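# Reseat the upper die plate on its guide pillars

## Task

Place the upper plate of the die set back over the guide pillars with its bushes facing downward, then lower it until it is fully seated. The task fails if either half of the die set drops more than about a fingernail's width (roughly 1 cm) or comes down hard. It also fails if the upper plate, gripped or released, slides down the pillars by that much at a speed above about a pen's length (roughly 0.14 m) per second.

## Robot and tools

Robot: two UR7e-type arms, left_arm and right_arm, each ending in a 16-motor four-digit hand (index, middle, ring, thumb). right_arm has a right hand; left_arm has its mirror-image left hand. Base roots in the scene frame: left_arm at (-0.003, +0.346, +0.013) m, right_arm at (-0.034, -0.527, +0.013) m, both facing nearly the same way. A camera stand sits behind the arms.

Frames. Scene frame: origin at table-top height, midway between the nominal bases; +z up, +x outward over the table, left_arm on the +y side (image left/right does not match). Reported hand positions (m), quaternions (wxyz) and velocities (m/s, rad/s) are in this frame. Offsets you command are instead along the axes of each arm's current Hand target. Hand point axes (right hand): +z along straightened fingers toward the tips, +x across the palm away from the thumb, +y out of the palm face. On the left hand +x points toward the thumb. The palm face is at y = -0.062 m; straight fingertips reach about 0.12 m past the hand point. A rigid mast near the wrist on the palm side can strike objects.

execute_actions(actions, cameras). actions is a list of actions; each action is a table of up to 15 rows, one row per 1/30 s control step; a short table repeats its final row to fill 15 steps. Each row is one flat list of 48 numbers, all in [-1, 1], covering both arms even if only one moves: left dx, dy, dz, rx, ry, rz; left hand motors 1-16; left current_limit, speed; then the same 24 for the right arm. dx..rz are an offset from the Hand target that held when the action began (every row measured from that same start, not from the previous row), in the Hand target's axes; 1.0 = 0.6 m or 180 degrees; rx, ry, rz form a single rotation vector. Sending six zeros re-requests the current Hand target. Motor order per hand: index_mcp, index_abd, index_pip, index_dip, middle_mcp, middle_abd, middle_pip, middle_dip, ring_mcp, ring_abd, ring_pip, ring_dip, thumb_cmc, thumb_axl, thumb_mcp, thumb_ipl. These are absolute hinge goal angles, scaled linearly between each hinge's two stops; moving toward -1 curls a finger toward the palm. Straight values: _mcp +0.75, _abd 0.00, _pip +0.58, _dip +0.70, thumb_cmc +0.71, thumb_axl +0.68, thumb_mcp +0.23, thumb_ipl +0.17. A 0 is a real goal, so to leave a hand unchanged copy back its hand_goal, hand_current_limit and hand_speed. current_limit maps -1..+1 onto 0..550 mA (minimum 11 mA); speed sets goal travel at (speed+1)/2 of 8.5 rad/s. Start values: +0.4 and -0.6. cameras: list of names (cam_high, cam_low, cam_left_wrist, cam_right_wrist, or "all"); images come by default only when actions is empty.

move(target, speed, blend, stop_force, zero, blocking, cameras). target is one 48-number row or a list of up to 15 rows; every row's pose part is an offset from the Hand targets at the move's start (not chained). The hand path is a straight line. speed: m/s, 0.002 to 3.6, default 0.25 (rotation up to twice that in rad/s), one value or one per target. blend: corner rounding in m for lists, default 0 (stop at each). stop_force: N, 3 to 120, ends an arm's path on a push of that size against its motion; not with blocking=false, not reliable while rotating, and omit it when backing away from a contact. zero: whether to re-zero force before the move (default true). blocking=false returns after 0.5 s while the move continues. Moves are capped at 10 s. The result adds a "move:" line: done, off_target, moving, held or fault, plus limits=paced (pose clipped) or limits=held (steps withheld).

wait(seconds 0-10), stop() brakes a running move, zoom_image(camera, region [x0,y0,x1,y1] pixels, at most 504x504) on the latest image of that camera (images are 672x504), zero_wrist_force(arm), read_manual(section) gives licence text only, finished_scene(scene=1) ends the scene for good.

Result lines: end_effector_position, quaternion, velocities, Hand target (the commanded pose after clipping; next offsets count from it), joint positions and torques, per-motor hand_goal, hand_measured, hand_current_ma, hand_state (moving, goal, blocked, overload), Wrist force and Wrist torque along the end effector's axes plus a peak line, step readings of position during actions, and warnings such as MOTOR HOT, HAND FAULT, torque, force or over-temperature faults. Joint velocities may read "within noise".

Behaviour and hazards. Commanded orientation is clipped to within 32 degrees of the measured one per step. Hands often stop short of the Hand target; send the remaining distance as an offset. Arms are stiff: pressing even slightly beyond a firm contact, or a net force near 150 N (±25), triggers a 10 s arm stop; wrist joints fault at 25.2 N m of contact torque. Do not route a path close to an arm's own base. Keep arms apart; a hand gripping the other hand counts as arm-to-arm pressing. A motor at 495 mA or more for 5 s shuts down for 10 s. Motors heat when holding loads or straining; 85 °C brakes the arm for 30-60 s. Thinking time lets the scene run. For this task: carry the plate level with a secure grip, align bushes over pillars using camera views, lower slowly (move speed well under 0.1 m/s), never release it above its seat, and avoid knocking the lower half.

Each tool is called after "Request:" by a JSON object that holds its "name" and its "arguments", one argument or row to a line.

## Session

Request:
{"name": "execute_actions", "arguments": {
  "actions": []
}}

Scene clock: 0.00 s.
left_arm: end_effector_position=(+0.3792, +0.4675, +0.3558) hand_goal=(+0.754, +0.000, +0.576, +0.696, +0.754, +0.000, +0.576, +0.696, +0.754, +0.000, +0.576, +0.696, +0.714, +0.678, +0.226, +0.168) hand_measured=(+0.754, +0.000, +0.576, +0.696, +0.754, +0.000, +0.576, +0.696, +0.754, +0.000, +0.576, +0.696, +0.714, +0.678, +0.226, +0.168) hand_current_ma=(+0, +0, +0, +0, +0, +0, +0, +0, +0, +0, +0, +0, +0, +0, +0, +0) hand_state=(goal, goal, goal, goal, goal, goal, goal, goal, goal, goal, goal, goal, goal, goal, goal, goal) hand_current_limit=0.40 hand_speed=-0.60 end_effector_quat_wxyz=(+0.711, +0.654, -0.153, +0.210) | right_arm: end_effector_position=(+0.1217, -0.2472, +0.2008) hand_goal=(+0.754, +0.000, +0.576, +0.696, +0.754, +0.000, +0.576, +0.696, +0.754, +0.000, +0.576, +0.696, +0.714, +0.678, +0.226, +0.168) hand_measured=(+0.754, +0.000, +0.576, +0.696, +0.754, +0.000, +0.576, +0.696, +0.754, +0.000, +0.576, +0.696, +0.714, +0.678, +0.226, +0.168) hand_current_ma=(+0, +0, +0, +0, +0, +0, +0, +0, +0, +0, +0, +0, +0, +0, +0, +0) hand_state=(goal, goal, goal, goal, goal, goal, goal, goal, goal, goal, goal, goal, goal, goal, goal, goal) hand_current_limit=0.40 hand_speed=-0.60 end_effector_quat_wxyz=(+0.520, +0.667, +0.484, +0.225)
Joint positions: left_arm=[4.09 -2.02 -1.688 -2.699 0.923 -2.548] | right_arm=[1.386 -1.351 2.323 -1.835 -2.65 2.124]
Joint velocities: within noise
Joint torques (N m): no reading
Motor temperatures (°C): left_arm=[34 39 35 36 52 39] | right_arm=[30 33 31 31 37 43]
Wrist force (N): no reading
Wrist torque (N m): no reading
Wrist force, peak (N): no reading
Hand target: left_arm +0.3792, +0.4675, +0.3558; +0.711, +0.654, -0.153, +0.210 | right_arm +0.1217, -0.2472, +0.2008; +0.520, +0.667, +0.484, +0.225

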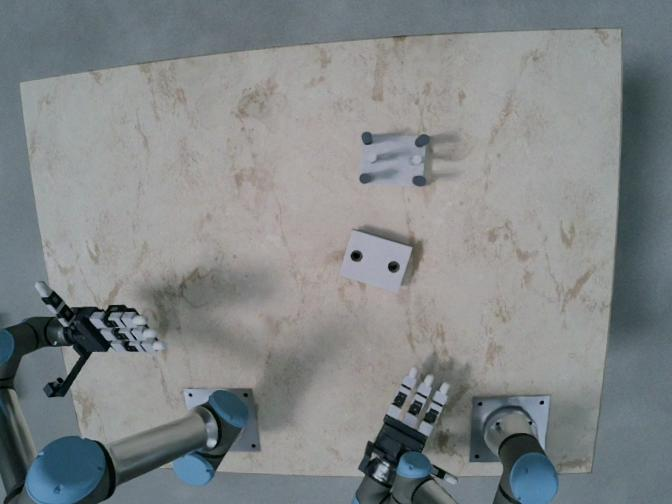

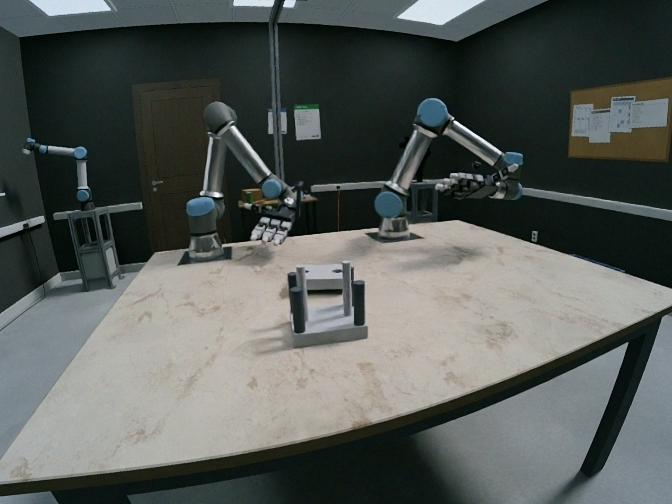

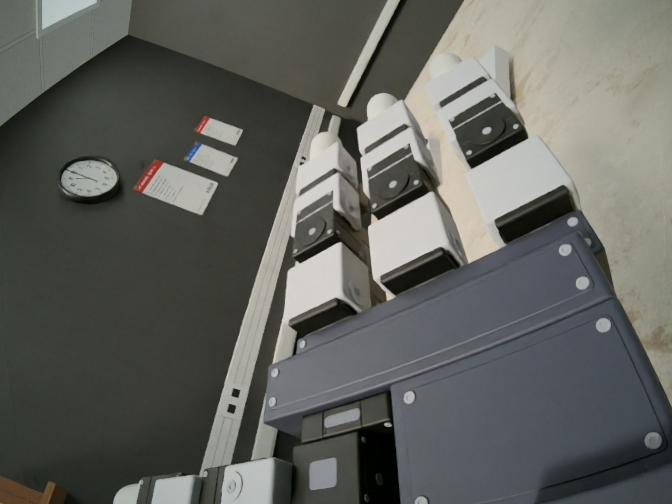

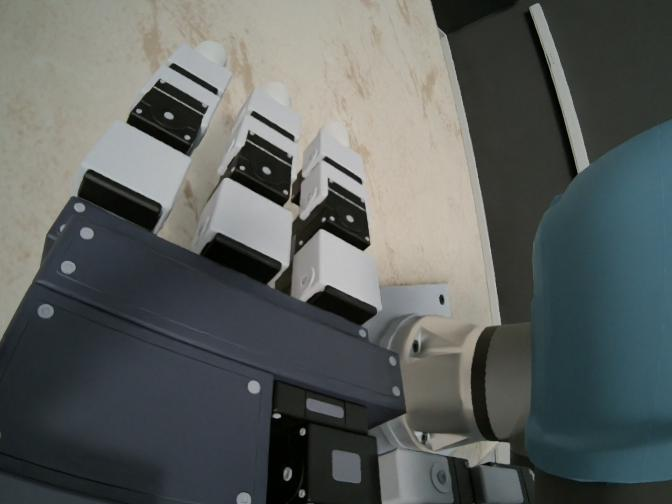

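Request:
{"name": "zoom_image", "arguments": {
  "camera": "cam_high",
  "region": [320, 110, 460, 310]
}}

Request:
{"name": "zoom_image", "arguments": {
  "camera": "cam_low",
  "region": [250, 240, 400, 360]
}}

Scaled by 2.520.

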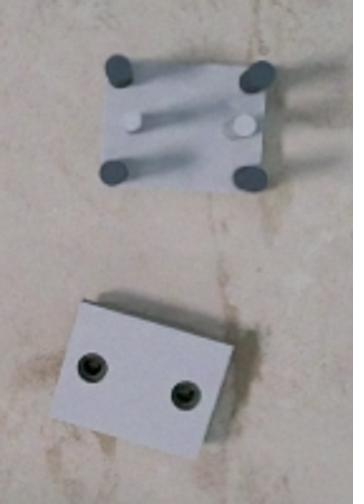

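Scaled by 3.360.

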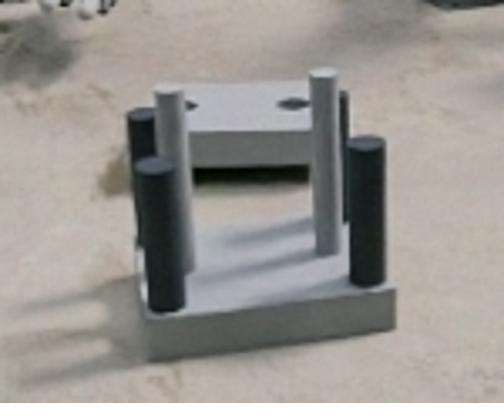

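Request:
{"name": "zoom_image", "arguments": {
  "camera": "cam_low",
  "region": [280, 250, 370, 310]
}}

Request:
{"name": "zoom_image", "arguments": {
  "camera": "cam_high",
  "region": [350, 120, 440, 200]
}}

Request:
{"name": "zoom_image", "arguments": {
  "camera": "cam_high",
  "region": [330, 220, 420, 300]
}}

Request:
{"name": "zoom_image", "arguments": {
  "camera": "cam_low",
  "region": [275, 255, 385, 355]
}}

Scaled by 5.600.

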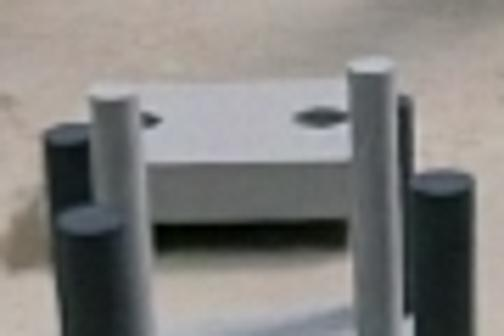

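Scaled by 5.600.

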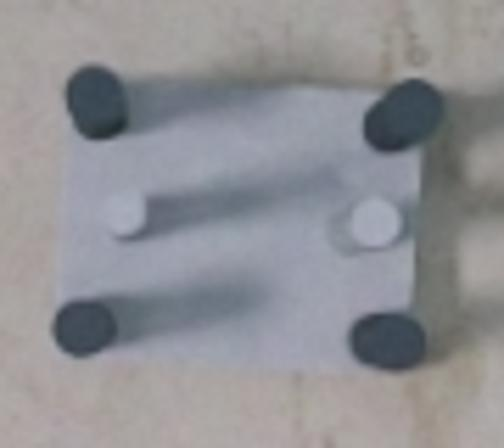

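Scaled by 5.600.

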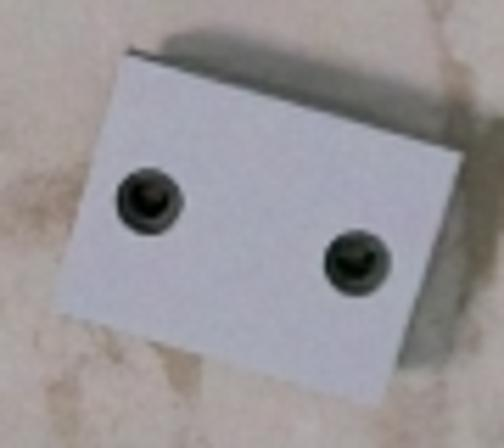

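Scaled by 4.582.

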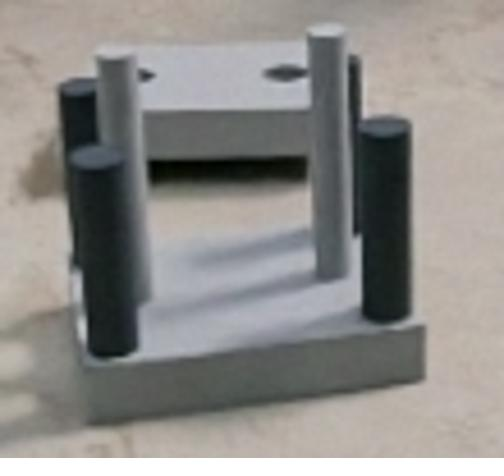

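Request:
{"name": "move", "arguments": {
  "target": [
    [0,0,0,0,0,0,0.754,0,0.576,0.696,0.754,0,0.576,0.696,0.754,0,0.576,0.696,0.714,0.678,0.226,0.168,0.4,-0.6,0.0887,0.2942,0.005,0.0330,0.2780,-0.5180,0.754,0,0.576,0.696,0.754,0,0.576,0.696,0.754,0,0.576,0.696,0.714,0.678,0.226,0.168,0.4,-0.6],
    [0,0,0,0,0,0,0.754,0,0.576,0.696,0.754,0,0.576,0.696,0.754,0,0.576,0.696,0.714,0.678,0.226,0.168,0.4,-0.6,0.3685,0.0730,0.1678,0.0330,0.2780,-0.5180,0.754,0,0.576,0.696,0.754,0,0.576,0.696,0.754,0,0.576,0.696,0.714,0.678,0.226,0.168,0.4,-0.6]
  ],
  "speed": [0.4,0.25],
  "blend": [0.05,0],
  "cameras": ["all"]
}}

Scene clock: 399.40 s.
left_arm: end_effector_position=(+0.3792, +0.4675, +0.3558) hand_goal=(+0.754, +0.000, +0.576, +0.696, +0.754, +0.000, +0.576, +0.696, +0.754, +0.000, +0.576, +0.696, +0.714, +0.678, +0.226, +0.168) hand_measured=(+0.760, +0.000, +0.576, +0.696, +0.760, +0.000, +0.576, +0.696, +0.760, +0.000, +0.576, +0.696, +0.720, +0.678, +0.226, +0.168) hand_current_ma=(+31, +0, +3, +0, +31, +0, +3, +0, +31, +0, +3, +0, +28, -4, -1, -2) hand_state=(goal, goal, goal, goal, goal, goal, goal, goal, goal, goal, goal, goal, goal, goal, goal, goal) hand_current_limit=0.40 hand_speed=-0.60 end_effector_quat_wxyz=(+0.711, +0.654, -0.153, +0.210) | right_arm: end_effector_position=(+0.1335, -0.2412, +0.2198) hand_goal=(+0.754, +0.000, +0.576, +0.696, +0.754, +0.000, +0.576, +0.696, +0.754, +0.000, +0.576, +0.696, +0.714, +0.678, +0.226, +0.168) hand_measured=(+0.762, +0.000, +0.576, +0.696, +0.762, +0.000, +0.576, +0.696, +0.762, +0.000, +0.576, +0.696, +0.722, +0.678, +0.226, +0.168) hand_current_ma=(+34, -1, +3, +0, +32, -2, +3, +0, +34, -1, +3, +0, +29, -3, -3, -1) hand_state=(goal, goal, goal, goal, goal, goal, goal, goal, goal, goal, goal, goal, goal, goal, goal, goal) hand_current_limit=0.40 hand_speed=-0.60 end_effector_quat_wxyz=(+0.514, +0.605, +0.573, +0.202)
Joint positions: left_arm=[4.09 -2.02 -1.688 -2.699 0.923 -2.548] | right_arm=[1.385 -1.46 2.415 -2.017 -2.679 1.744]
Joint torques (N m): left_arm=[2.13 34.62 16.04 -2.05 0.05 -0.03] | right_arm=[7.51 -14.42 -20.8 -0.64 -0.2 0.85]
Wrist force (N): left_arm=[0.1 0.1 0.1] | right_arm=[0.2 -0.2 0.0]
Wrist torque (N m): left_arm=[0.01 -0.02 0.01] | right_arm=[-0.06 -0.02 -0.12]
Wrist force, peak (N): left_arm=[-0.5 -0.2 0.2] | right_arm=[-0.3 4.8 0.0]
Hand target: left_arm +0.3792, +0.4675, +0.3558; +0.711, +0.654, -0.153, +0.210 | right_arm +0.1335, -0.2412, +0.2198; +0.514, +0.605, +0.573, +0.202 (not the last commanded pose)
Off the commanded pose: left_arm 0.000 m, 0 deg | right_arm 0.238 m, 93 deg.
move: held (right_arm; a check stopped the path); path passed 0 of 2 targets; limits=held
pose unreachable (right arm): on one or more control steps of this call, first in action 0 (counted from 0), this arm could not follow its commanded pose, so it was not sent that pose on those steps. It may still have moved: this result reports where it is.
cause: moving toward the commanded pose would bring two parts of the arm too close to each other (joints 4 (wrist 1) to 6 (wrist 3) lie between them).
camera_calibration:
cam_right_wrist: T_world_to_cam=[[0.08323, -0.591279, 0.802161, -0.301803], [-0.976344, -0.209582, -0.0531818, 0.0444286], [0.199564, -0.778758, -0.594735, 0.0423175], [0, 0, 0, 1]] pos_world=[0.0600516, -0.136184, 0.269625]

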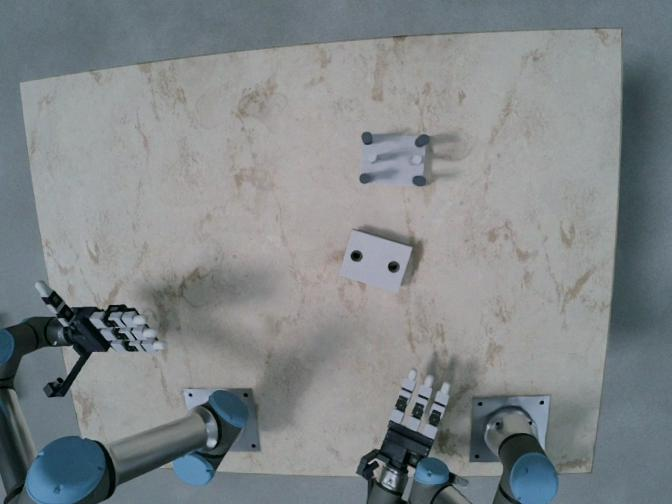

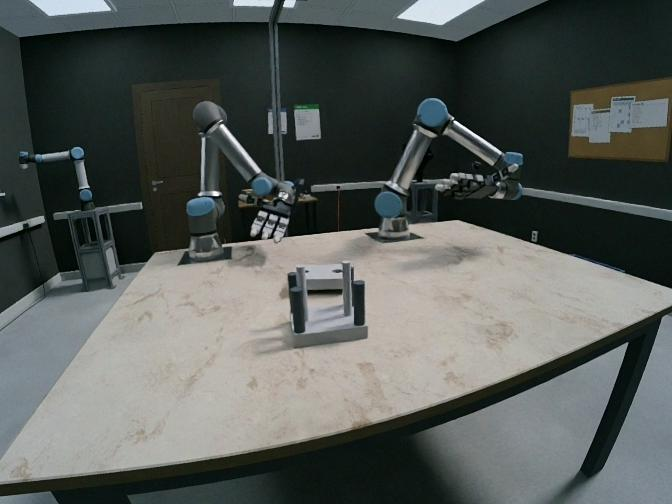

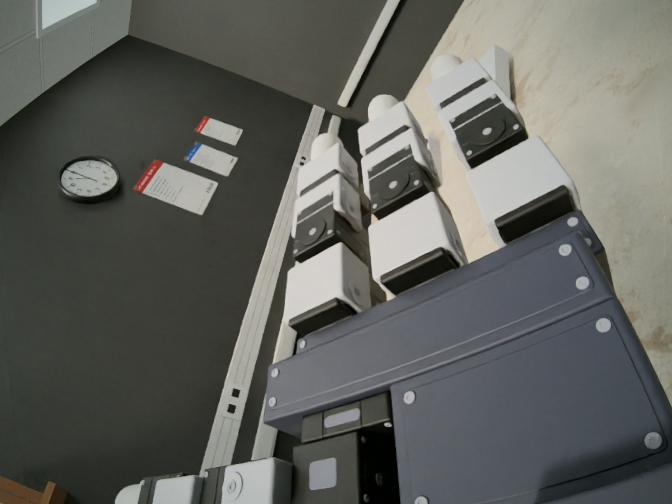

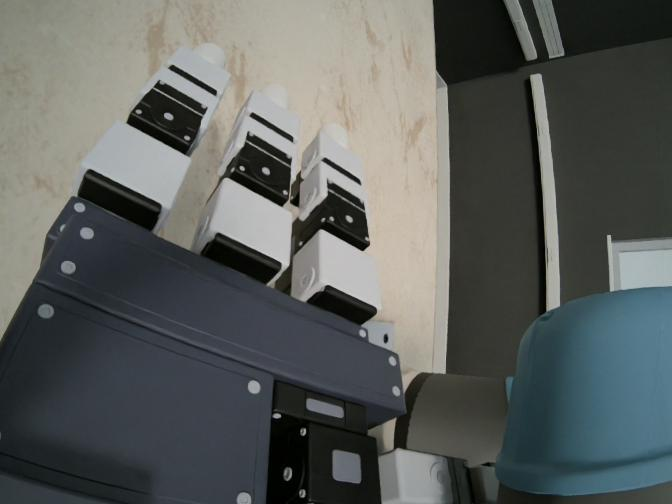

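Request:
{"name": "move", "arguments": {
  "target": [
    [0,0,0,0,0,0,0.754,0,0.576,0.696,0.754,0,0.576,0.696,0.754,0,0.576,0.696,0.714,0.678,0.226,0.168,0.4,-0.6,-0.0382,0.3988,0.352,0,0,0,0.754,0,0.576,0.696,0.754,0,0.576,0.696,0.754,0,0.576,0.696,0.714,0.678,0.226,0.168,0.4,-0.6],
    [0,0,0,0,0,0,0.754,0,0.576,0.696,0.754,0,0.576,0.696,0.754,0,0.576,0.696,0.714,0.678,0.226,0.168,0.4,-0.6,-0.0382,0.3988,0.352,0.0275,0.2482,-0.4539,0.754,0,0.576,0.696,0.754,0,0.576,0.696,0.754,0,0.576,0.696,0.714,0.678,0.226,0.168,0.4,-0.6],
    [0,0,0,0,0,0,0.754,0,0.576,0.696,0.754,0,0.576,0.696,0.754,0,0.576,0.696,0.714,0.678,0.226,0.168,0.4,-0.6,0.3395,0.1563,0.255,0.0275,0.2482,-0.4539,0.754,0,0.576,0.696,0.754,0,0.576,0.696,0.754,0,0.576,0.696,0.714,0.678,0.226,0.168,0.4,-0.6]
  ],
  "speed": [0.4,0.5,0.25],
  "blend": [0.05,0.05,0],
  "cameras": ["cam_right_wrist","cam_high"]
}}

Scene clock: 429.37 s.
left_arm: end_effector_position=(+0.3792, +0.4675, +0.3558) hand_goal=(+0.754, +0.000, +0.576, +0.696, +0.754, +0.000, +0.576, +0.696, +0.754, +0.000, +0.576, +0.696, +0.714, +0.678, +0.226, +0.168) hand_measured=(+0.760, +0.000, +0.576, +0.696, +0.760, +0.000, +0.576, +0.696, +0.760, +0.000, +0.576, +0.696, +0.720, +0.678, +0.226, +0.168) hand_current_ma=(+31, +0, +3, +0, +31, +0, +3, +0, +31, +0, +3, +0, +28, -4, -1, -2) hand_state=(goal, goal, goal, goal, goal, goal, goal, goal, goal, goal, goal, goal, goal, goal, goal, goal) hand_current_limit=0.40 hand_speed=-0.60 end_effector_quat_wxyz=(+0.711, +0.654, -0.153, +0.210) | right_arm: end_effector_position=(+0.1357, -0.2416, +0.2209) hand_goal=(+0.754, +0.000, +0.576, +0.696, +0.754, +0.000, +0.576, +0.696, +0.754, +0.000, +0.576, +0.696, +0.714, +0.678, +0.226, +0.168) hand_measured=(+0.762, +0.000, +0.576, +0.696, +0.762, +0.000, +0.576, +0.696, +0.762, +0.000, +0.576, +0.696, +0.722, +0.678, +0.224, +0.168) hand_current_ma=(+33, -2, +3, +0, +31, -2, +3, +0, +32, -2, +3, +0, +29, -3, -4, -1) hand_state=(goal, goal, goal, goal, goal, goal, goal, goal, goal, goal, goal, goal, goal, goal, goal, goal) hand_current_limit=0.40 hand_speed=-0.60 end_effector_quat_wxyz=(+0.514, +0.605, +0.573, +0.202)
Joint positions: left_arm=[4.09 -2.02 -1.688 -2.699 0.923 -2.548] | right_arm=[1.379 -1.463 2.418 -2.027 -2.682 1.733]
Joint torques (N m): left_arm=[1.1 34.09 15.41 -2.02 0.07 -0.01] | right_arm=[10.46 -11.65 -20.98 -0.29 -0.42 1.09]
Wrist force (N): left_arm=[-0.1 0.4 0.2] | right_arm=[0.1 -0.2 -0.1]
Wrist torque (N m): left_arm=[0.04 0.01 -0.02] | right_arm=[-0.05 0.01 -0.13]
Wrist force, peak (N): left_arm=[0.2 -0.1 0.5] | right_arm=[-0.4 1.9 1.9]
Hand target: left_arm +0.3792, +0.4675, +0.3558; +0.711, +0.654, -0.153, +0.210 | right_arm +0.1357, -0.2415, +0.2209; +0.514, +0.605, +0.573, +0.202 (not the last commanded pose)
Off the commanded pose: left_arm 0.000 m, 0 deg | right_arm 0.270 m, 93 deg.
move: held (right_arm; a check stopped the path); path passed 0 of 3 targets; limits=held
pose unreachable (right arm): on one or more control steps of this call, first in action 0 (counted from 0), this arm could not follow its commanded pose, so it was not sent that pose on those steps. It may still have moved: this result reports where it is.
cause: moving toward the commanded pose would bring two parts of the arm too close to each other (joints 4 (wrist 1) to 6 (wrist 3) lie between them).
camera_calibration:
cam_right_wrist: T_world_to_cam=[[0.0831841, -0.591254, 0.802184, -0.303046], [-0.97639, -0.209391, -0.0530842, 0.046575], [0.199357, -0.778829, -0.594713, 0.0422965], [0, 0, 0, 1]] pos_world=[0.0622519, -0.136483, 0.270725]
Images, in order (width x height): cam_high 672x504, cam_right_wrist 672x504.

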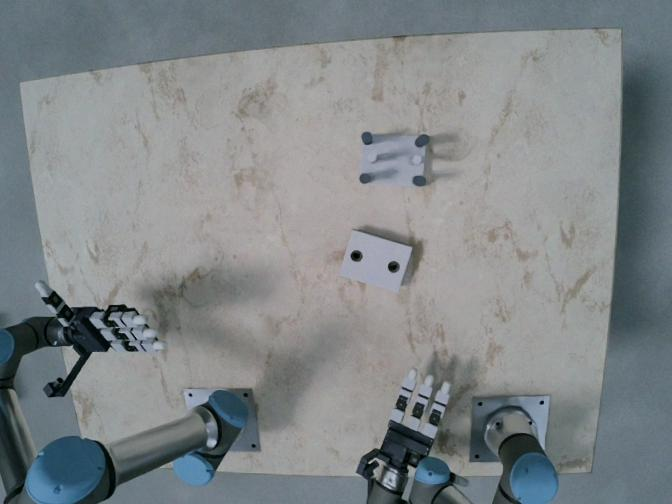

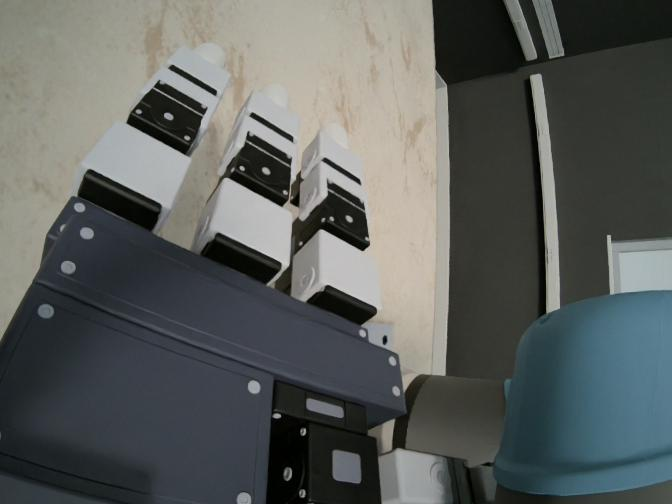

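Request:
{"name": "move", "arguments": {
  "target": [0,0,0,0,0,0,0.754,0,0.576,0.696,0.754,0,0.576,0.696,0.754,0,0.576,0.696,0.714,0.678,0.226,0.168,0.4,-0.6,-0.1149,0.2845,-0.1295,0,0,0,0.754,0,0.576,0.696,0.754,0,0.576,0.696,0.754,0,0.576,0.696,0.714,0.678,0.226,0.168,0.4,-0.6],
  "speed": 0.25,
  "cameras": ["cam_low"]
}}

Scene clock: 494.50 s.
left_arm: end_effector_position=(+0.3792, +0.4675, +0.3558) hand_goal=(+0.754, +0.000, +0.576, +0.696, +0.754, +0.000, +0.576, +0.696, +0.754, +0.000, +0.576, +0.696, +0.714, +0.678, +0.226, +0.168) hand_measured=(+0.760, +0.000, +0.576, +0.696, +0.760, +0.000, +0.576, +0.696, +0.760, +0.000, +0.576, +0.696, +0.720, +0.678, +0.226, +0.168) hand_current_ma=(+31, +0, +3, +0, +31, +0, +3, +0, +31, +0, +3, +0, +28, -4, -1, -2) hand_state=(goal, goal, goal, goal, goal, goal, goal, goal, goal, goal, goal, goal, goal, goal, goal, goal) hand_current_limit=0.40 hand_speed=-0.60 end_effector_quat_wxyz=(+0.711, +0.654, -0.153, +0.210) | right_arm: end_effector_position=(+0.1358, -0.2416, +0.4206) hand_goal=(+0.754, +0.000, +0.576, +0.696, +0.754, +0.000, +0.576, +0.696, +0.754, +0.000, +0.576, +0.696, +0.714, +0.678, +0.226, +0.168) hand_measured=(+0.762, +0.000, +0.576, +0.696, +0.762, +0.000, +0.576, +0.696, +0.762, +0.000, +0.576, +0.696, +0.722, +0.678, +0.224, +0.168) hand_current_ma=(+33, -2, +3, +0, +31, -2, +3, +0, +33, -2, +3, +0, +30, -3, -4, -1) hand_state=(goal, goal, goal, goal, goal, goal, goal, goal, goal, goal, goal, goal, goal, goal, goal, goal) hand_current_limit=0.40 hand_speed=-0.60 end_effector_quat_wxyz=(+0.514, +0.605, +0.573, +0.202)
Joint positions: left_arm=[4.09 -2.02 -1.688 -2.699 0.923 -2.548] | right_arm=[1.378 -1.819 2.103 -1.357 -2.682 1.732]
Joint torques (N m): left_arm=[0.95 34.1 15.23 -1.99 -0.03 0.03] | right_arm=[-6.49 -17.48 -27.48 -1.33 -2.26 -1.18]
Wrist force (N): left_arm=[-0.1 0.0 0.1] | right_arm=[0.3 0.1 0.0]
Wrist torque (N m): left_arm=[-0.01 0.00 -0.01] | right_arm=[-0.01 -0.06 -0.01]
Wrist force, peak (N): left_arm=[0.5 -0.2 0.0] | right_arm=[1.2 -2.2 0.9]
Hand target: left_arm +0.3792, +0.4675, +0.3558; +0.711, +0.654, -0.153, +0.210 | right_arm +0.1358, -0.2416, +0.4207; +0.514, +0.605, +0.573, +0.202
Off the commanded pose: left_arm 0.000 m, 0 deg | right_arm 0.000 m, 0 deg.
move: done
Images, in order (width x height): cam_low 672x504.

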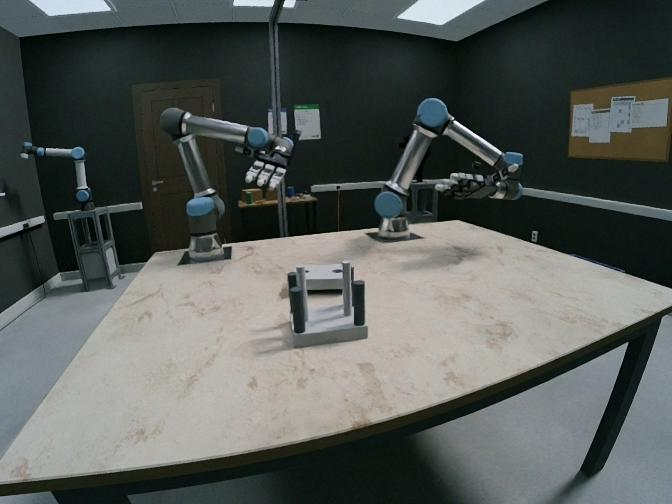

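Request:
{"name": "move", "arguments": {
  "target": [
    [0,0,0,0,0,0,0.754,0,0.576,0.696,0.754,0,0.576,0.696,0.754,0,0.576,0.696,0.714,0.678,0.226,0.168,0.4,-0.6,0.1032,0.2113,0.3718,0.0275,0.2482,-0.4539,0.754,0,0.576,0.696,0.754,0,0.576,0.696,0.754,0,0.576,0.696,0.714,0.678,0.226,0.168,0.4,-0.6],
    [0,0,0,0,0,0,0.754,0,0.576,0.696,0.754,0,0.576,0.696,0.754,0,0.576,0.696,0.714,0.678,0.226,0.168,0.4,-0.6,0.4543,-0.1312,0.3813,0.0275,0.2482,-0.4539,0.754,0,0.576,0.696,0.754,0,0.576,0.696,0.754,0,0.576,0.696,0.714,0.678,0.226,0.168,0.4,-0.6]
  ],
  "speed": [0.4,0.25],
  "blend": [0.03,0],
  "cameras": ["cam_right_wrist","cam_low","cam_high"]
}}

Scene clock: 538.97 s.
left_arm: end_effector_position=(+0.3792, +0.4675, +0.3558) hand_goal=(+0.754, +0.000, +0.576, +0.696, +0.754, +0.000, +0.576, +0.696, +0.754, +0.000, +0.576, +0.696, +0.714, +0.678, +0.226, +0.168) hand_measured=(+0.760, +0.000, +0.576, +0.696, +0.760, +0.000, +0.576, +0.696, +0.760, +0.000, +0.576, +0.696, +0.720, +0.678, +0.226, +0.168) hand_current_ma=(+31, +0, +3, +0, +31, +0, +3, +0, +31, +0, +3, +0, +28, -4, -1, -2) hand_state=(goal, goal, goal, goal, goal, goal, goal, goal, goal, goal, goal, goal, goal, goal, goal, goal) hand_current_limit=0.40 hand_speed=-0.60 end_effector_quat_wxyz=(+0.711, +0.654, -0.153, +0.210) | right_arm: end_effector_position=(+0.1366, -0.2415, +0.4208) hand_goal=(+0.754, +0.000, +0.576, +0.696, +0.754, +0.000, +0.576, +0.696, +0.754, +0.000, +0.576, +0.696, +0.714, +0.678, +0.226, +0.168) hand_measured=(+0.762, +0.000, +0.576, +0.696, +0.762, +0.000, +0.576, +0.696, +0.762, +0.000, +0.576, +0.696, +0.722, +0.678, +0.224, +0.168) hand_current_ma=(+33, -2, +3, +0, +31, -2, +3, +0, +33, -2, +3, +0, +30, -3, -5, -1) hand_state=(goal, goal, goal, goal, goal, goal, goal, goal, goal, goal, goal, goal, goal, goal, goal, goal) hand_current_limit=0.40 hand_speed=-0.60 end_effector_quat_wxyz=(+0.514, +0.604, +0.575, +0.201)
Joint positions: left_arm=[4.09 -2.02 -1.688 -2.699 0.923 -2.548] | right_arm=[1.377 -1.822 2.106 -1.365 -2.683 1.719]
Joint torques (N m): left_arm=[1.79 34.68 15.44 -2.05 -0.04 0.09] | right_arm=[1.79 -4.5 -30.42 -0.06 -0.84 1.11]
Wrist force (N): left_arm=[0.1 -0.1 0.0] | right_arm=[0.4 -0.2 -0.1]
Wrist torque (N m): left_arm=[-0.01 -0.02 0.01] | right_arm=[-0.04 -0.07 -0.05]
Wrist force, peak (N): left_arm=[0.4 0.1 0.3] | right_arm=[0.3 0.6 0.8]
Hand target: left_arm +0.3792, +0.4675, +0.3558; +0.711, +0.654, -0.153, +0.210 | right_arm +0.1366, -0.2415, +0.4208; +0.514, +0.604, +0.575, +0.201 (not the last commanded pose)
Off the commanded pose: left_arm 0.000 m, 0 deg | right_arm 0.364 m, 93 deg.
move: held (right_arm; a check stopped the path); path passed 0 of 2 targets; limits=held
pose unreachable (right arm): on one or more control steps of this call, first in action 0 (counted from 0), this arm could not follow its commanded pose, so it was not sent that pose on those steps. It may still have moved: this result reports where it is.
cause: moving toward the commanded pose would bring two parts of the arm too close to each other (joints 4 (wrist 1) to 6 (wrist 3) lie between them).
camera_calibration:
cam_right_wrist: T_world_to_cam=[[0.0871788, -0.588863, 0.803517, -0.463981], [-0.975736, -0.213092, -0.0503021, 0.0559036], [0.200844, -0.779636, -0.593152, 0.159991], [0, 0, 0, 1]] pos_world=[0.0628633, -0.136574, 0.470528]
Images, in order (width x height): cam_high 672x504, cam_low 672x504, cam_right_wrist 672x504.

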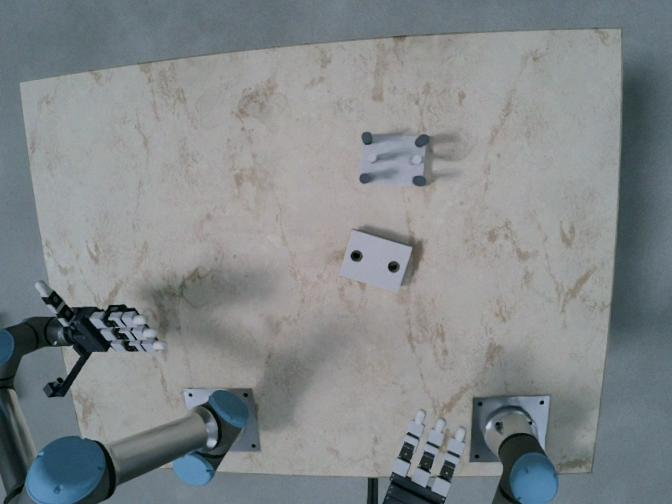

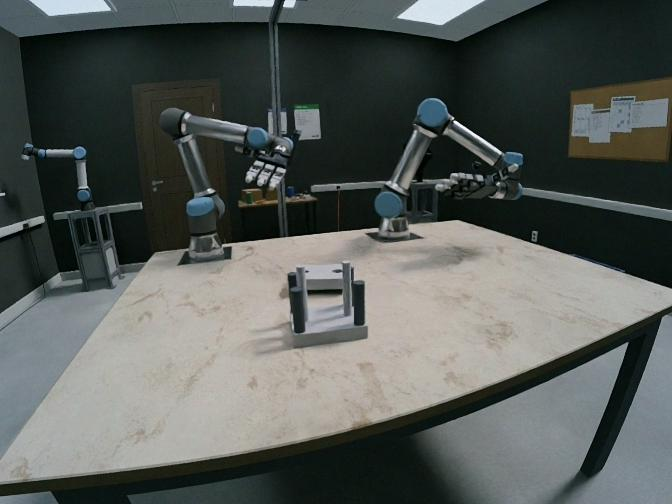

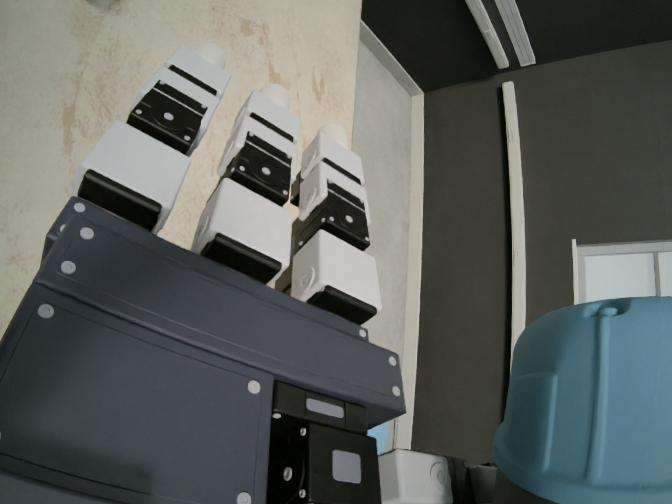

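Request:
{"name": "move", "arguments": {
  "target": [
    [0,0,0,0,0,0,0.754,0,0.576,0.696,0.754,0,0.576,0.696,0.754,0,0.576,0.696,0.714,0.678,0.226,0.168,0.4,-0.6,0,0,0,0,0,0,0.754,0,0.576,0.696,0.754,0,0.576,0.696,0.754,0,0.576,0.696,-0.571,0.678,0.226,0.168,0.4,-0.6],
    [0,0,0,0,0,0,0.754,0,0.576,0.696,0.754,0,0.576,0.696,0.754,0,0.576,0.696,0.714,0.678,0.226,0.168,0.4,-0.6,0.1032,0.2113,0.3718,0.0275,0.2482,-0.4539,0.754,0,0.576,0.696,0.754,0,0.576,0.696,0.754,0,0.576,0.696,-0.571,0.678,0.226,0.168,0.4,-0.6],
    [0,0,0,0,0,0,0.754,0,0.576,0.696,0.754,0,0.576,0.696,0.754,0,0.576,0.696,0.714,0.678,0.226,0.168,0.4,-0.6,0.4543,-0.1312,0.3813,0.0275,0.2482,-0.4539,0.754,0,0.576,0.696,0.754,0,0.576,0.696,0.754,0,0.576,0.696,-0.571,0.678,0.226,0.168,0.4,-0.6]
  ],
  "speed": [0.25,0.4,0.25],
  "blend": [0,0.03,0],
  "cameras": ["cam_right_wrist","cam_low","cam_high"]
}}

Scene clock: 560.07 s.
left_arm: end_effector_position=(+0.3792, +0.4675, +0.3558) hand_goal=(+0.754, +0.000, +0.576, +0.696, +0.754, +0.000, +0.576, +0.696, +0.754, +0.000, +0.576, +0.696, +0.714, +0.678, +0.226, +0.168) hand_measured=(+0.760, +0.000, +0.576, +0.696, +0.760, +0.000, +0.576, +0.696, +0.760, +0.000, +0.576, +0.696, +0.720, +0.678, +0.226, +0.168) hand_current_ma=(+31, +0, +3, +0, +31, +0, +3, +0, +31, +0, +3, +0, +28, -4, -1, -2) hand_state=(goal, goal, goal, goal, goal, goal, goal, goal, goal, goal, goal, goal, goal, goal, goal, goal) hand_current_limit=0.40 hand_speed=-0.60 end_effector_quat_wxyz=(+0.711, +0.654, -0.153, +0.210) | right_arm: end_effector_position=(+0.1366, -0.2415, +0.4208) hand_goal=(+0.754, +0.000, +0.576, +0.696, +0.754, +0.000, +0.576, +0.696, +0.754, +0.000, +0.576, +0.696, -0.570, +0.678, +0.226, +0.168) hand_measured=(+0.762, +0.000, +0.576, +0.696, +0.762, +0.000, +0.576, +0.696, +0.762, +0.000, +0.576, +0.696, +0.634, +0.676, +0.224, +0.168) hand_current_ma=(+33, -2, +3, +0, +31, -2, +3, +0, +33, -2, +3, +0, +385, -5, -5, -1) hand_state=(goal, goal, goal, goal, goal, goal, goal, goal, goal, goal, goal, goal, blocked, goal, goal, goal) hand_current_limit=0.40 hand_speed=-0.60 end_effector_quat_wxyz=(+0.514, +0.604, +0.575, +0.201)
Joint positions: left_arm=[4.09 -2.02 -1.688 -2.699 0.923 -2.548] | right_arm=[1.377 -1.822 2.106 -1.365 -2.683 1.719]
Joint torques (N m): left_arm=[1 34.57 15.06 -2.15 0.11 -0.01] | right_arm=[9.54 -5.03 -27.03 -0.34 -3.02 0.21]
Wrist force (N): left_arm=[-0.2 0.0 0.2] | right_arm=[0.2 -3.6 0.0]
Wrist torque (N m): left_arm=[0.00 0.03 -0.02] | right_arm=[-0.40 -0.02 0.24]
Wrist force, peak (N): left_arm=[-0.1 -0.1 0.6] | right_arm=[-0.2 -3.6 0.3]
Hand target: left_arm +0.3792, +0.4675, +0.3558; +0.711, +0.654, -0.153, +0.210 | right_arm +0.1366, -0.2415, +0.4208; +0.514, +0.604, +0.575, +0.201 (not the last commanded pose)
Off the commanded pose: left_arm 0.000 m, 0 deg | right_arm 0.364 m, 93 deg.
move: held (right_arm; a check stopped the path); path passed 1 of 3 targets; limits=held
pose unreachable (right arm): on one or more control steps of this call, first in action 0 (counted from 0), this arm could not follow its commanded pose, so it was not sent that pose on those steps. It may still have moved: this result reports where it is.
cause: moving toward the commanded pose would bring two parts of the arm too close to each other (joints 4 (wrist 1) to 6 (wrist 3) lie between them).
camera_calibration:
cam_right_wrist: T_world_to_cam=[[0.0872575, -0.588846, 0.803521, -0.463986], [-0.975729, -0.213139, -0.0502372, 0.0558665], [0.200844, -0.779636, -0.593153, 0.159991], [0, 0, 0, 1]] pos_world=[0.0628636, -0.136574, 0.470528]
Images, in order (width x height): cam_high 672x504, cam_low 672x504, cam_right_wrist 672x504.

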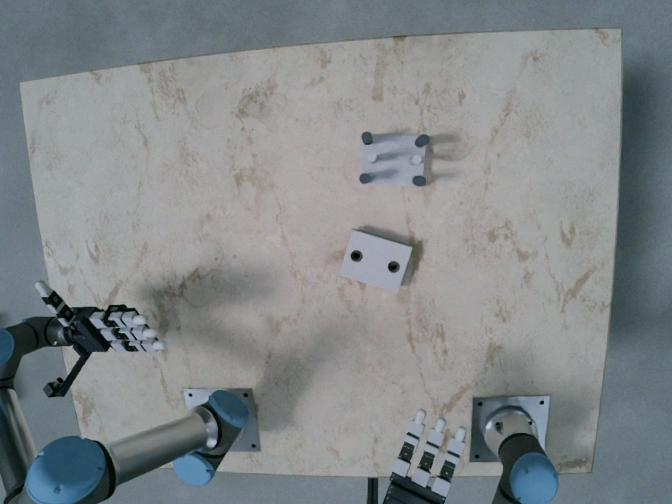

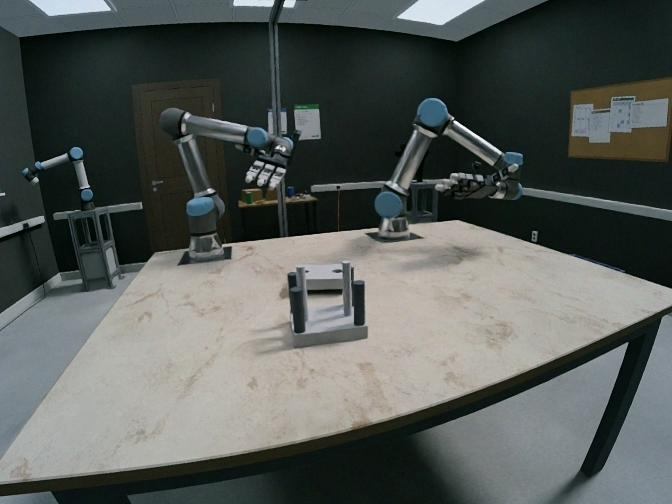

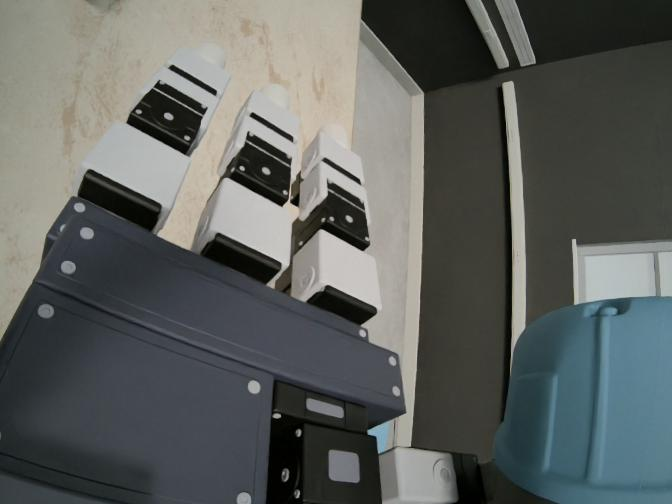

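Request:
{"name": "move", "arguments": {
  "target": [
    [0,0,0,0,0,0,0.754,0,0.576,0.696,0.754,0,0.576,0.696,0.754,0,0.576,0.696,0.714,0.678,0.226,0.168,0.4,-0.6,0,0,0,0,0,0,0.754,0,0.576,0.696,0.754,0,0.576,0.696,0.754,0,0.576,0.696,0.85,0.678,-0.5,-0.481,0.4,-0.6],
    [0,0,0,0,0,0,0.754,0,0.576,0.696,0.754,0,0.576,0.696,0.754,0,0.576,0.696,0.714,0.678,0.226,0.168,0.4,-0.6,0.1032,0.2113,0.3718,0.0275,0.2482,-0.4539,0.754,0,0.576,0.696,0.754,0,0.576,0.696,0.754,0,0.576,0.696,0.85,0.678,-0.5,-0.481,0.4,-0.6],
    [0,0,0,0,0,0,0.754,0,0.576,0.696,0.754,0,0.576,0.696,0.754,0,0.576,0.696,0.714,0.678,0.226,0.168,0.4,-0.6,0.4543,-0.1312,0.3813,0.0275,0.2482,-0.4539,0.754,0,0.576,0.696,0.754,0,0.576,0.696,0.754,0,0.576,0.696,0.85,0.678,-0.5,-0.481,0.4,-0.6]
  ],
  "speed": [0.25,0.4,0.25],
  "blend": [0,0.03,0],
  "cameras": ["cam_right_wrist","cam_low","cam_high"]
}}

Scene clock: 576.73 s.
left_arm: end_effector_position=(+0.3792, +0.4675, +0.3558) hand_goal=(+0.754, +0.000, +0.576, +0.696, +0.754, +0.000, +0.576, +0.696, +0.754, +0.000, +0.576, +0.696, +0.714, +0.678, +0.226, +0.168) hand_measured=(+0.760, +0.000, +0.576, +0.696, +0.760, +0.000, +0.576, +0.696, +0.760, +0.000, +0.576, +0.696, +0.720, +0.678, +0.226, +0.168) hand_current_ma=(+31, +0, +3, +0, +31, +0, +3, +0, +31, +0, +3, +0, +28, -4, -1, -2) hand_state=(goal, goal, goal, goal, goal, goal, goal, goal, goal, goal, goal, goal, goal, goal, goal, goal) hand_current_limit=0.40 hand_speed=-0.60 end_effector_quat_wxyz=(+0.711, +0.654, -0.153, +0.210) | right_arm: end_effector_position=(+0.1474, -0.2420, +0.4210) hand_goal=(+0.754, +0.000, +0.576, +0.696, +0.754, +0.000, +0.576, +0.696, +0.754, +0.000, +0.576, +0.696, +0.850, +0.678, -0.500, -0.480) hand_measured=(+0.762, -0.002, +0.576, +0.696, +0.762, -0.002, +0.578, +0.696, +0.762, -0.002, +0.578, +0.696, +0.856, +0.680, -0.416, -0.446) hand_current_ma=(+32, -3, +3, +0, +32, -4, +3, +0, +35, -3, +3, +0, +19, +6, +385, +201) hand_state=(goal, goal, goal, goal, goal, goal, goal, goal, goal, goal, goal, goal, goal, goal, blocked, blocked) hand_current_limit=0.40 hand_speed=-0.60 end_effector_quat_wxyz=(+0.513, +0.585, +0.598, +0.192)
Joint positions: left_arm=[4.09 -2.02 -1.688 -2.699 0.923 -2.548] | right_arm=[1.35 -1.858 2.145 -1.467 -2.694 1.561]
Joint torques (N m): left_arm=[0.61 34.66 16.4 -2.38 0.2 -0.01] | right_arm=[9.02 -2.73 -28.39 -0.61 -0.46 0.61]
Wrist force (N): left_arm=[0.1 -0.2 -0.1] | right_arm=[0.2 -0.3 -0.1]
Wrist torque (N m): left_arm=[-0.01 -0.01 0.01] | right_arm=[0.00 -0.04 -0.09]
Wrist force, peak (N): left_arm=[0.2 0.0 0.5] | right_arm=[-0.2 4.3 3.2]
Hand target: left_arm +0.3792, +0.4675, +0.3558; +0.711, +0.654, -0.153, +0.210 | right_arm +0.1474, -0.2420, +0.4210; +0.513, +0.585, +0.598, +0.192 (not the last commanded pose)
Off the commanded pose: left_arm 0.000 m, 0 deg | right_arm 0.358 m, 90 deg.
move: held (right_arm; a check stopped the path); path passed 1 of 3 targets; limits=held
pose unreachable (right arm): on one or more control steps of this call, first in action 0 (counted from 0), this arm could not follow its commanded pose, so it was not sent that pose on those steps. It may still have moved: this result reports where it is.
cause: moving toward the commanded pose would bring two parts of the arm too close to each other (joints 4 (wrist 1) to 6 (wrist 3) lie between them).
camera_calibration:
cam_right_wrist: T_world_to_cam=[[0.133977, -0.552989, 0.822346, -0.47157], [-0.967153, -0.253856, -0.0131374, 0.0395474], [0.216023, -0.793574, -0.568836, 0.141769], [0, 0, 0, 1]] pos_world=[0.0708026, -0.13823, 0.468957]
Images, in order (width x height): cam_high 672x504, cam_low 672x504, cam_right_wrist 672x504.

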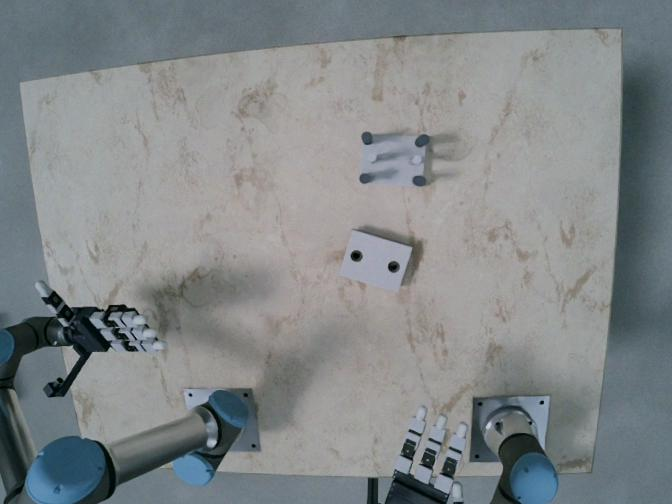

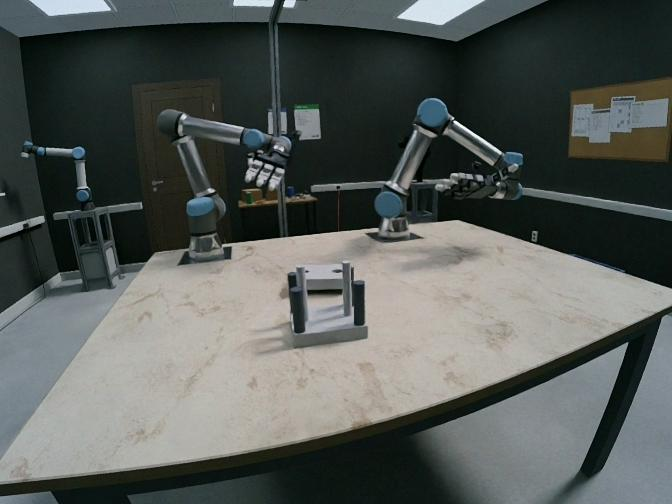

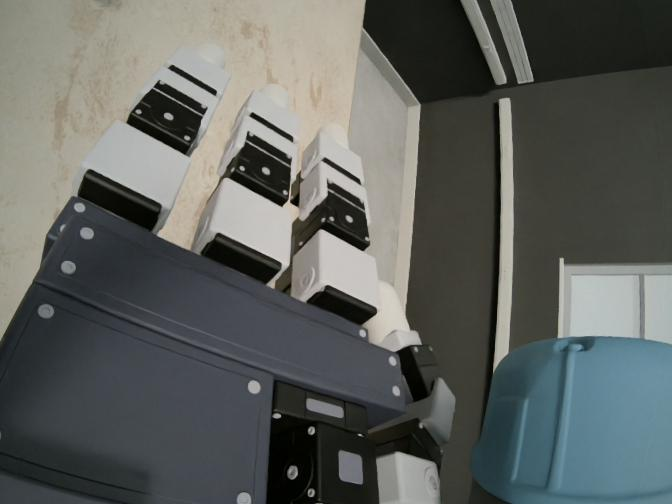

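Request:
{"name": "move", "arguments": {
  "target": [
    [0,0,0,0,0,0,0.754,0,0.576,0.696,0.754,0,0.576,0.696,0.754,0,0.576,0.696,0.714,0.678,0.226,0.168,0.4,-0.6,0,0,0,0,0,0,0.754,0,0.576,0.696,0.754,0,0.576,0.696,0.754,0,0.576,0.696,0.80,0.678,-0.38,-0.42,0.4,-0.6],
    [0,0,0,0,0,0,0.754,0,0.576,0.696,0.754,0,0.576,0.696,0.754,0,0.576,0.696,0.714,0.678,0.226,0.168,0.4,-0.6,0.0513,-0.1068,0.0365,0.175,0,0,0.754,0,0.576,0.696,0.754,0,0.576,0.696,0.754,0,0.576,0.696,0.80,0.678,-0.38,-0.42,0.4,-0.6],
    [0,0,0,0,0,0,0.754,0,0.576,0.696,0.754,0,0.576,0.696,0.754,0,0.576,0.696,0.714,0.678,0.226,0.168,0.4,-0.6,0.1112,-0.193,-0.0462,0.350,0,0,0.754,0,0.576,0.696,0.754,0,0.576,0.696,0.754,0,0.576,0.696,0.80,0.678,-0.38,-0.42,0.4,-0.6]
  ],
  "speed": [0.25,0.4,0.4],
  "blend": [0,0.03,0],
  "cameras": ["cam_low"]
}}

Scene clock: 636.33 s.
left_arm: end_effector_position=(+0.3792, +0.4675, +0.3558) hand_goal=(+0.754, +0.000, +0.576, +0.696, +0.754, +0.000, +0.576, +0.696, +0.754, +0.000, +0.576, +0.696, +0.714, +0.678, +0.226, +0.168) hand_measured=(+0.760, +0.000, +0.576, +0.696, +0.760, +0.000, +0.576, +0.696, +0.760, +0.000, +0.576, +0.696, +0.720, +0.678, +0.226, +0.168) hand_current_ma=(+31, +0, +3, +0, +31, +0, +3, +0, +31, +0, +3, +0, +28, -4, -1, -2) hand_state=(goal, goal, goal, goal, goal, goal, goal, goal, goal, goal, goal, goal, goal, goal, goal, goal) hand_current_limit=0.40 hand_speed=-0.60 end_effector_quat_wxyz=(+0.711, +0.654, -0.153, +0.210) | right_arm: end_effector_position=(+0.0800, -0.1999, +0.3101) hand_goal=(+0.754, +0.000, +0.576, +0.696, +0.754, +0.000, +0.576, +0.696, +0.754, +0.000, +0.576, +0.696, +0.800, +0.678, -0.380, -0.420) hand_measured=(+0.756, -0.002, +0.576, +0.696, +0.756, -0.002, +0.578, +0.696, +0.756, -0.002, +0.578, +0.696, +0.804, +0.680, -0.384, -0.420) hand_current_ma=(+6, -3, +3, +0, +6, -4, +3, +0, +6, -3, +3, +0, +15, +12, -18, -4) hand_state=(goal, goal, goal, goal, goal, goal, goal, goal, goal, goal, goal, goal, goal, goal, goal, goal) hand_current_limit=0.40 hand_speed=-0.60 end_effector_quat_wxyz=(+0.132, +0.767, +0.610, -0.149)
Joint positions: left_arm=[4.09 -2.02 -1.688 -2.699 0.923 -2.548] | right_arm=[1.176 -1.675 1.801 -1.305 -1.662 1.405]
Joint torques (N m): left_arm=[1.51 35.52 17.04 -2.37 0.24 0.02] | right_arm=[9.86 -25.75 -16.39 -3.64 0.96 0.94]
Wrist force (N): left_arm=[0.1 0.1 0.1] | right_arm=[-1.0 -0.1 -0.6]
Wrist torque (N m): left_arm=[0.01 -0.01 0.00] | right_arm=[0.26 0.07 -0.08]
Wrist force, peak (N): left_arm=[-0.3 0.3 -0.4] | right_arm=[-0.9 -0.6 -0.8]
Hand target: left_arm +0.3792, +0.4675, +0.3558; +0.711, +0.654, -0.153, +0.210 | right_arm +0.0799, -0.1999, +0.3101; +0.132, +0.767, +0.610, -0.149
Off the commanded pose: left_arm 0.000 m, 0 deg | right_arm 0.000 m, 0 deg.
move: done
Images, in order (width x height): cam_low 672x504.

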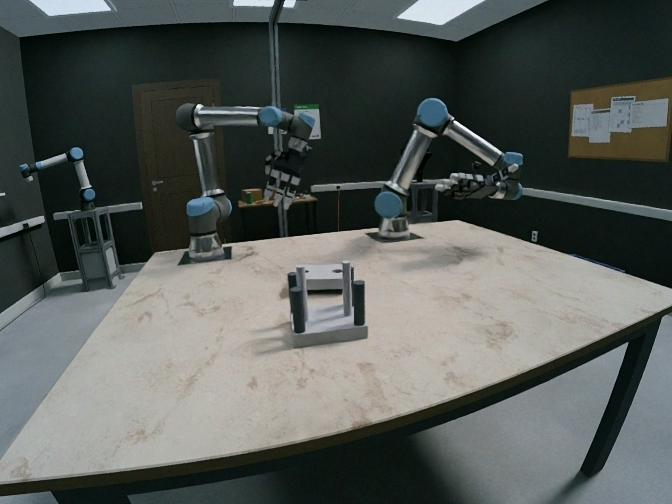

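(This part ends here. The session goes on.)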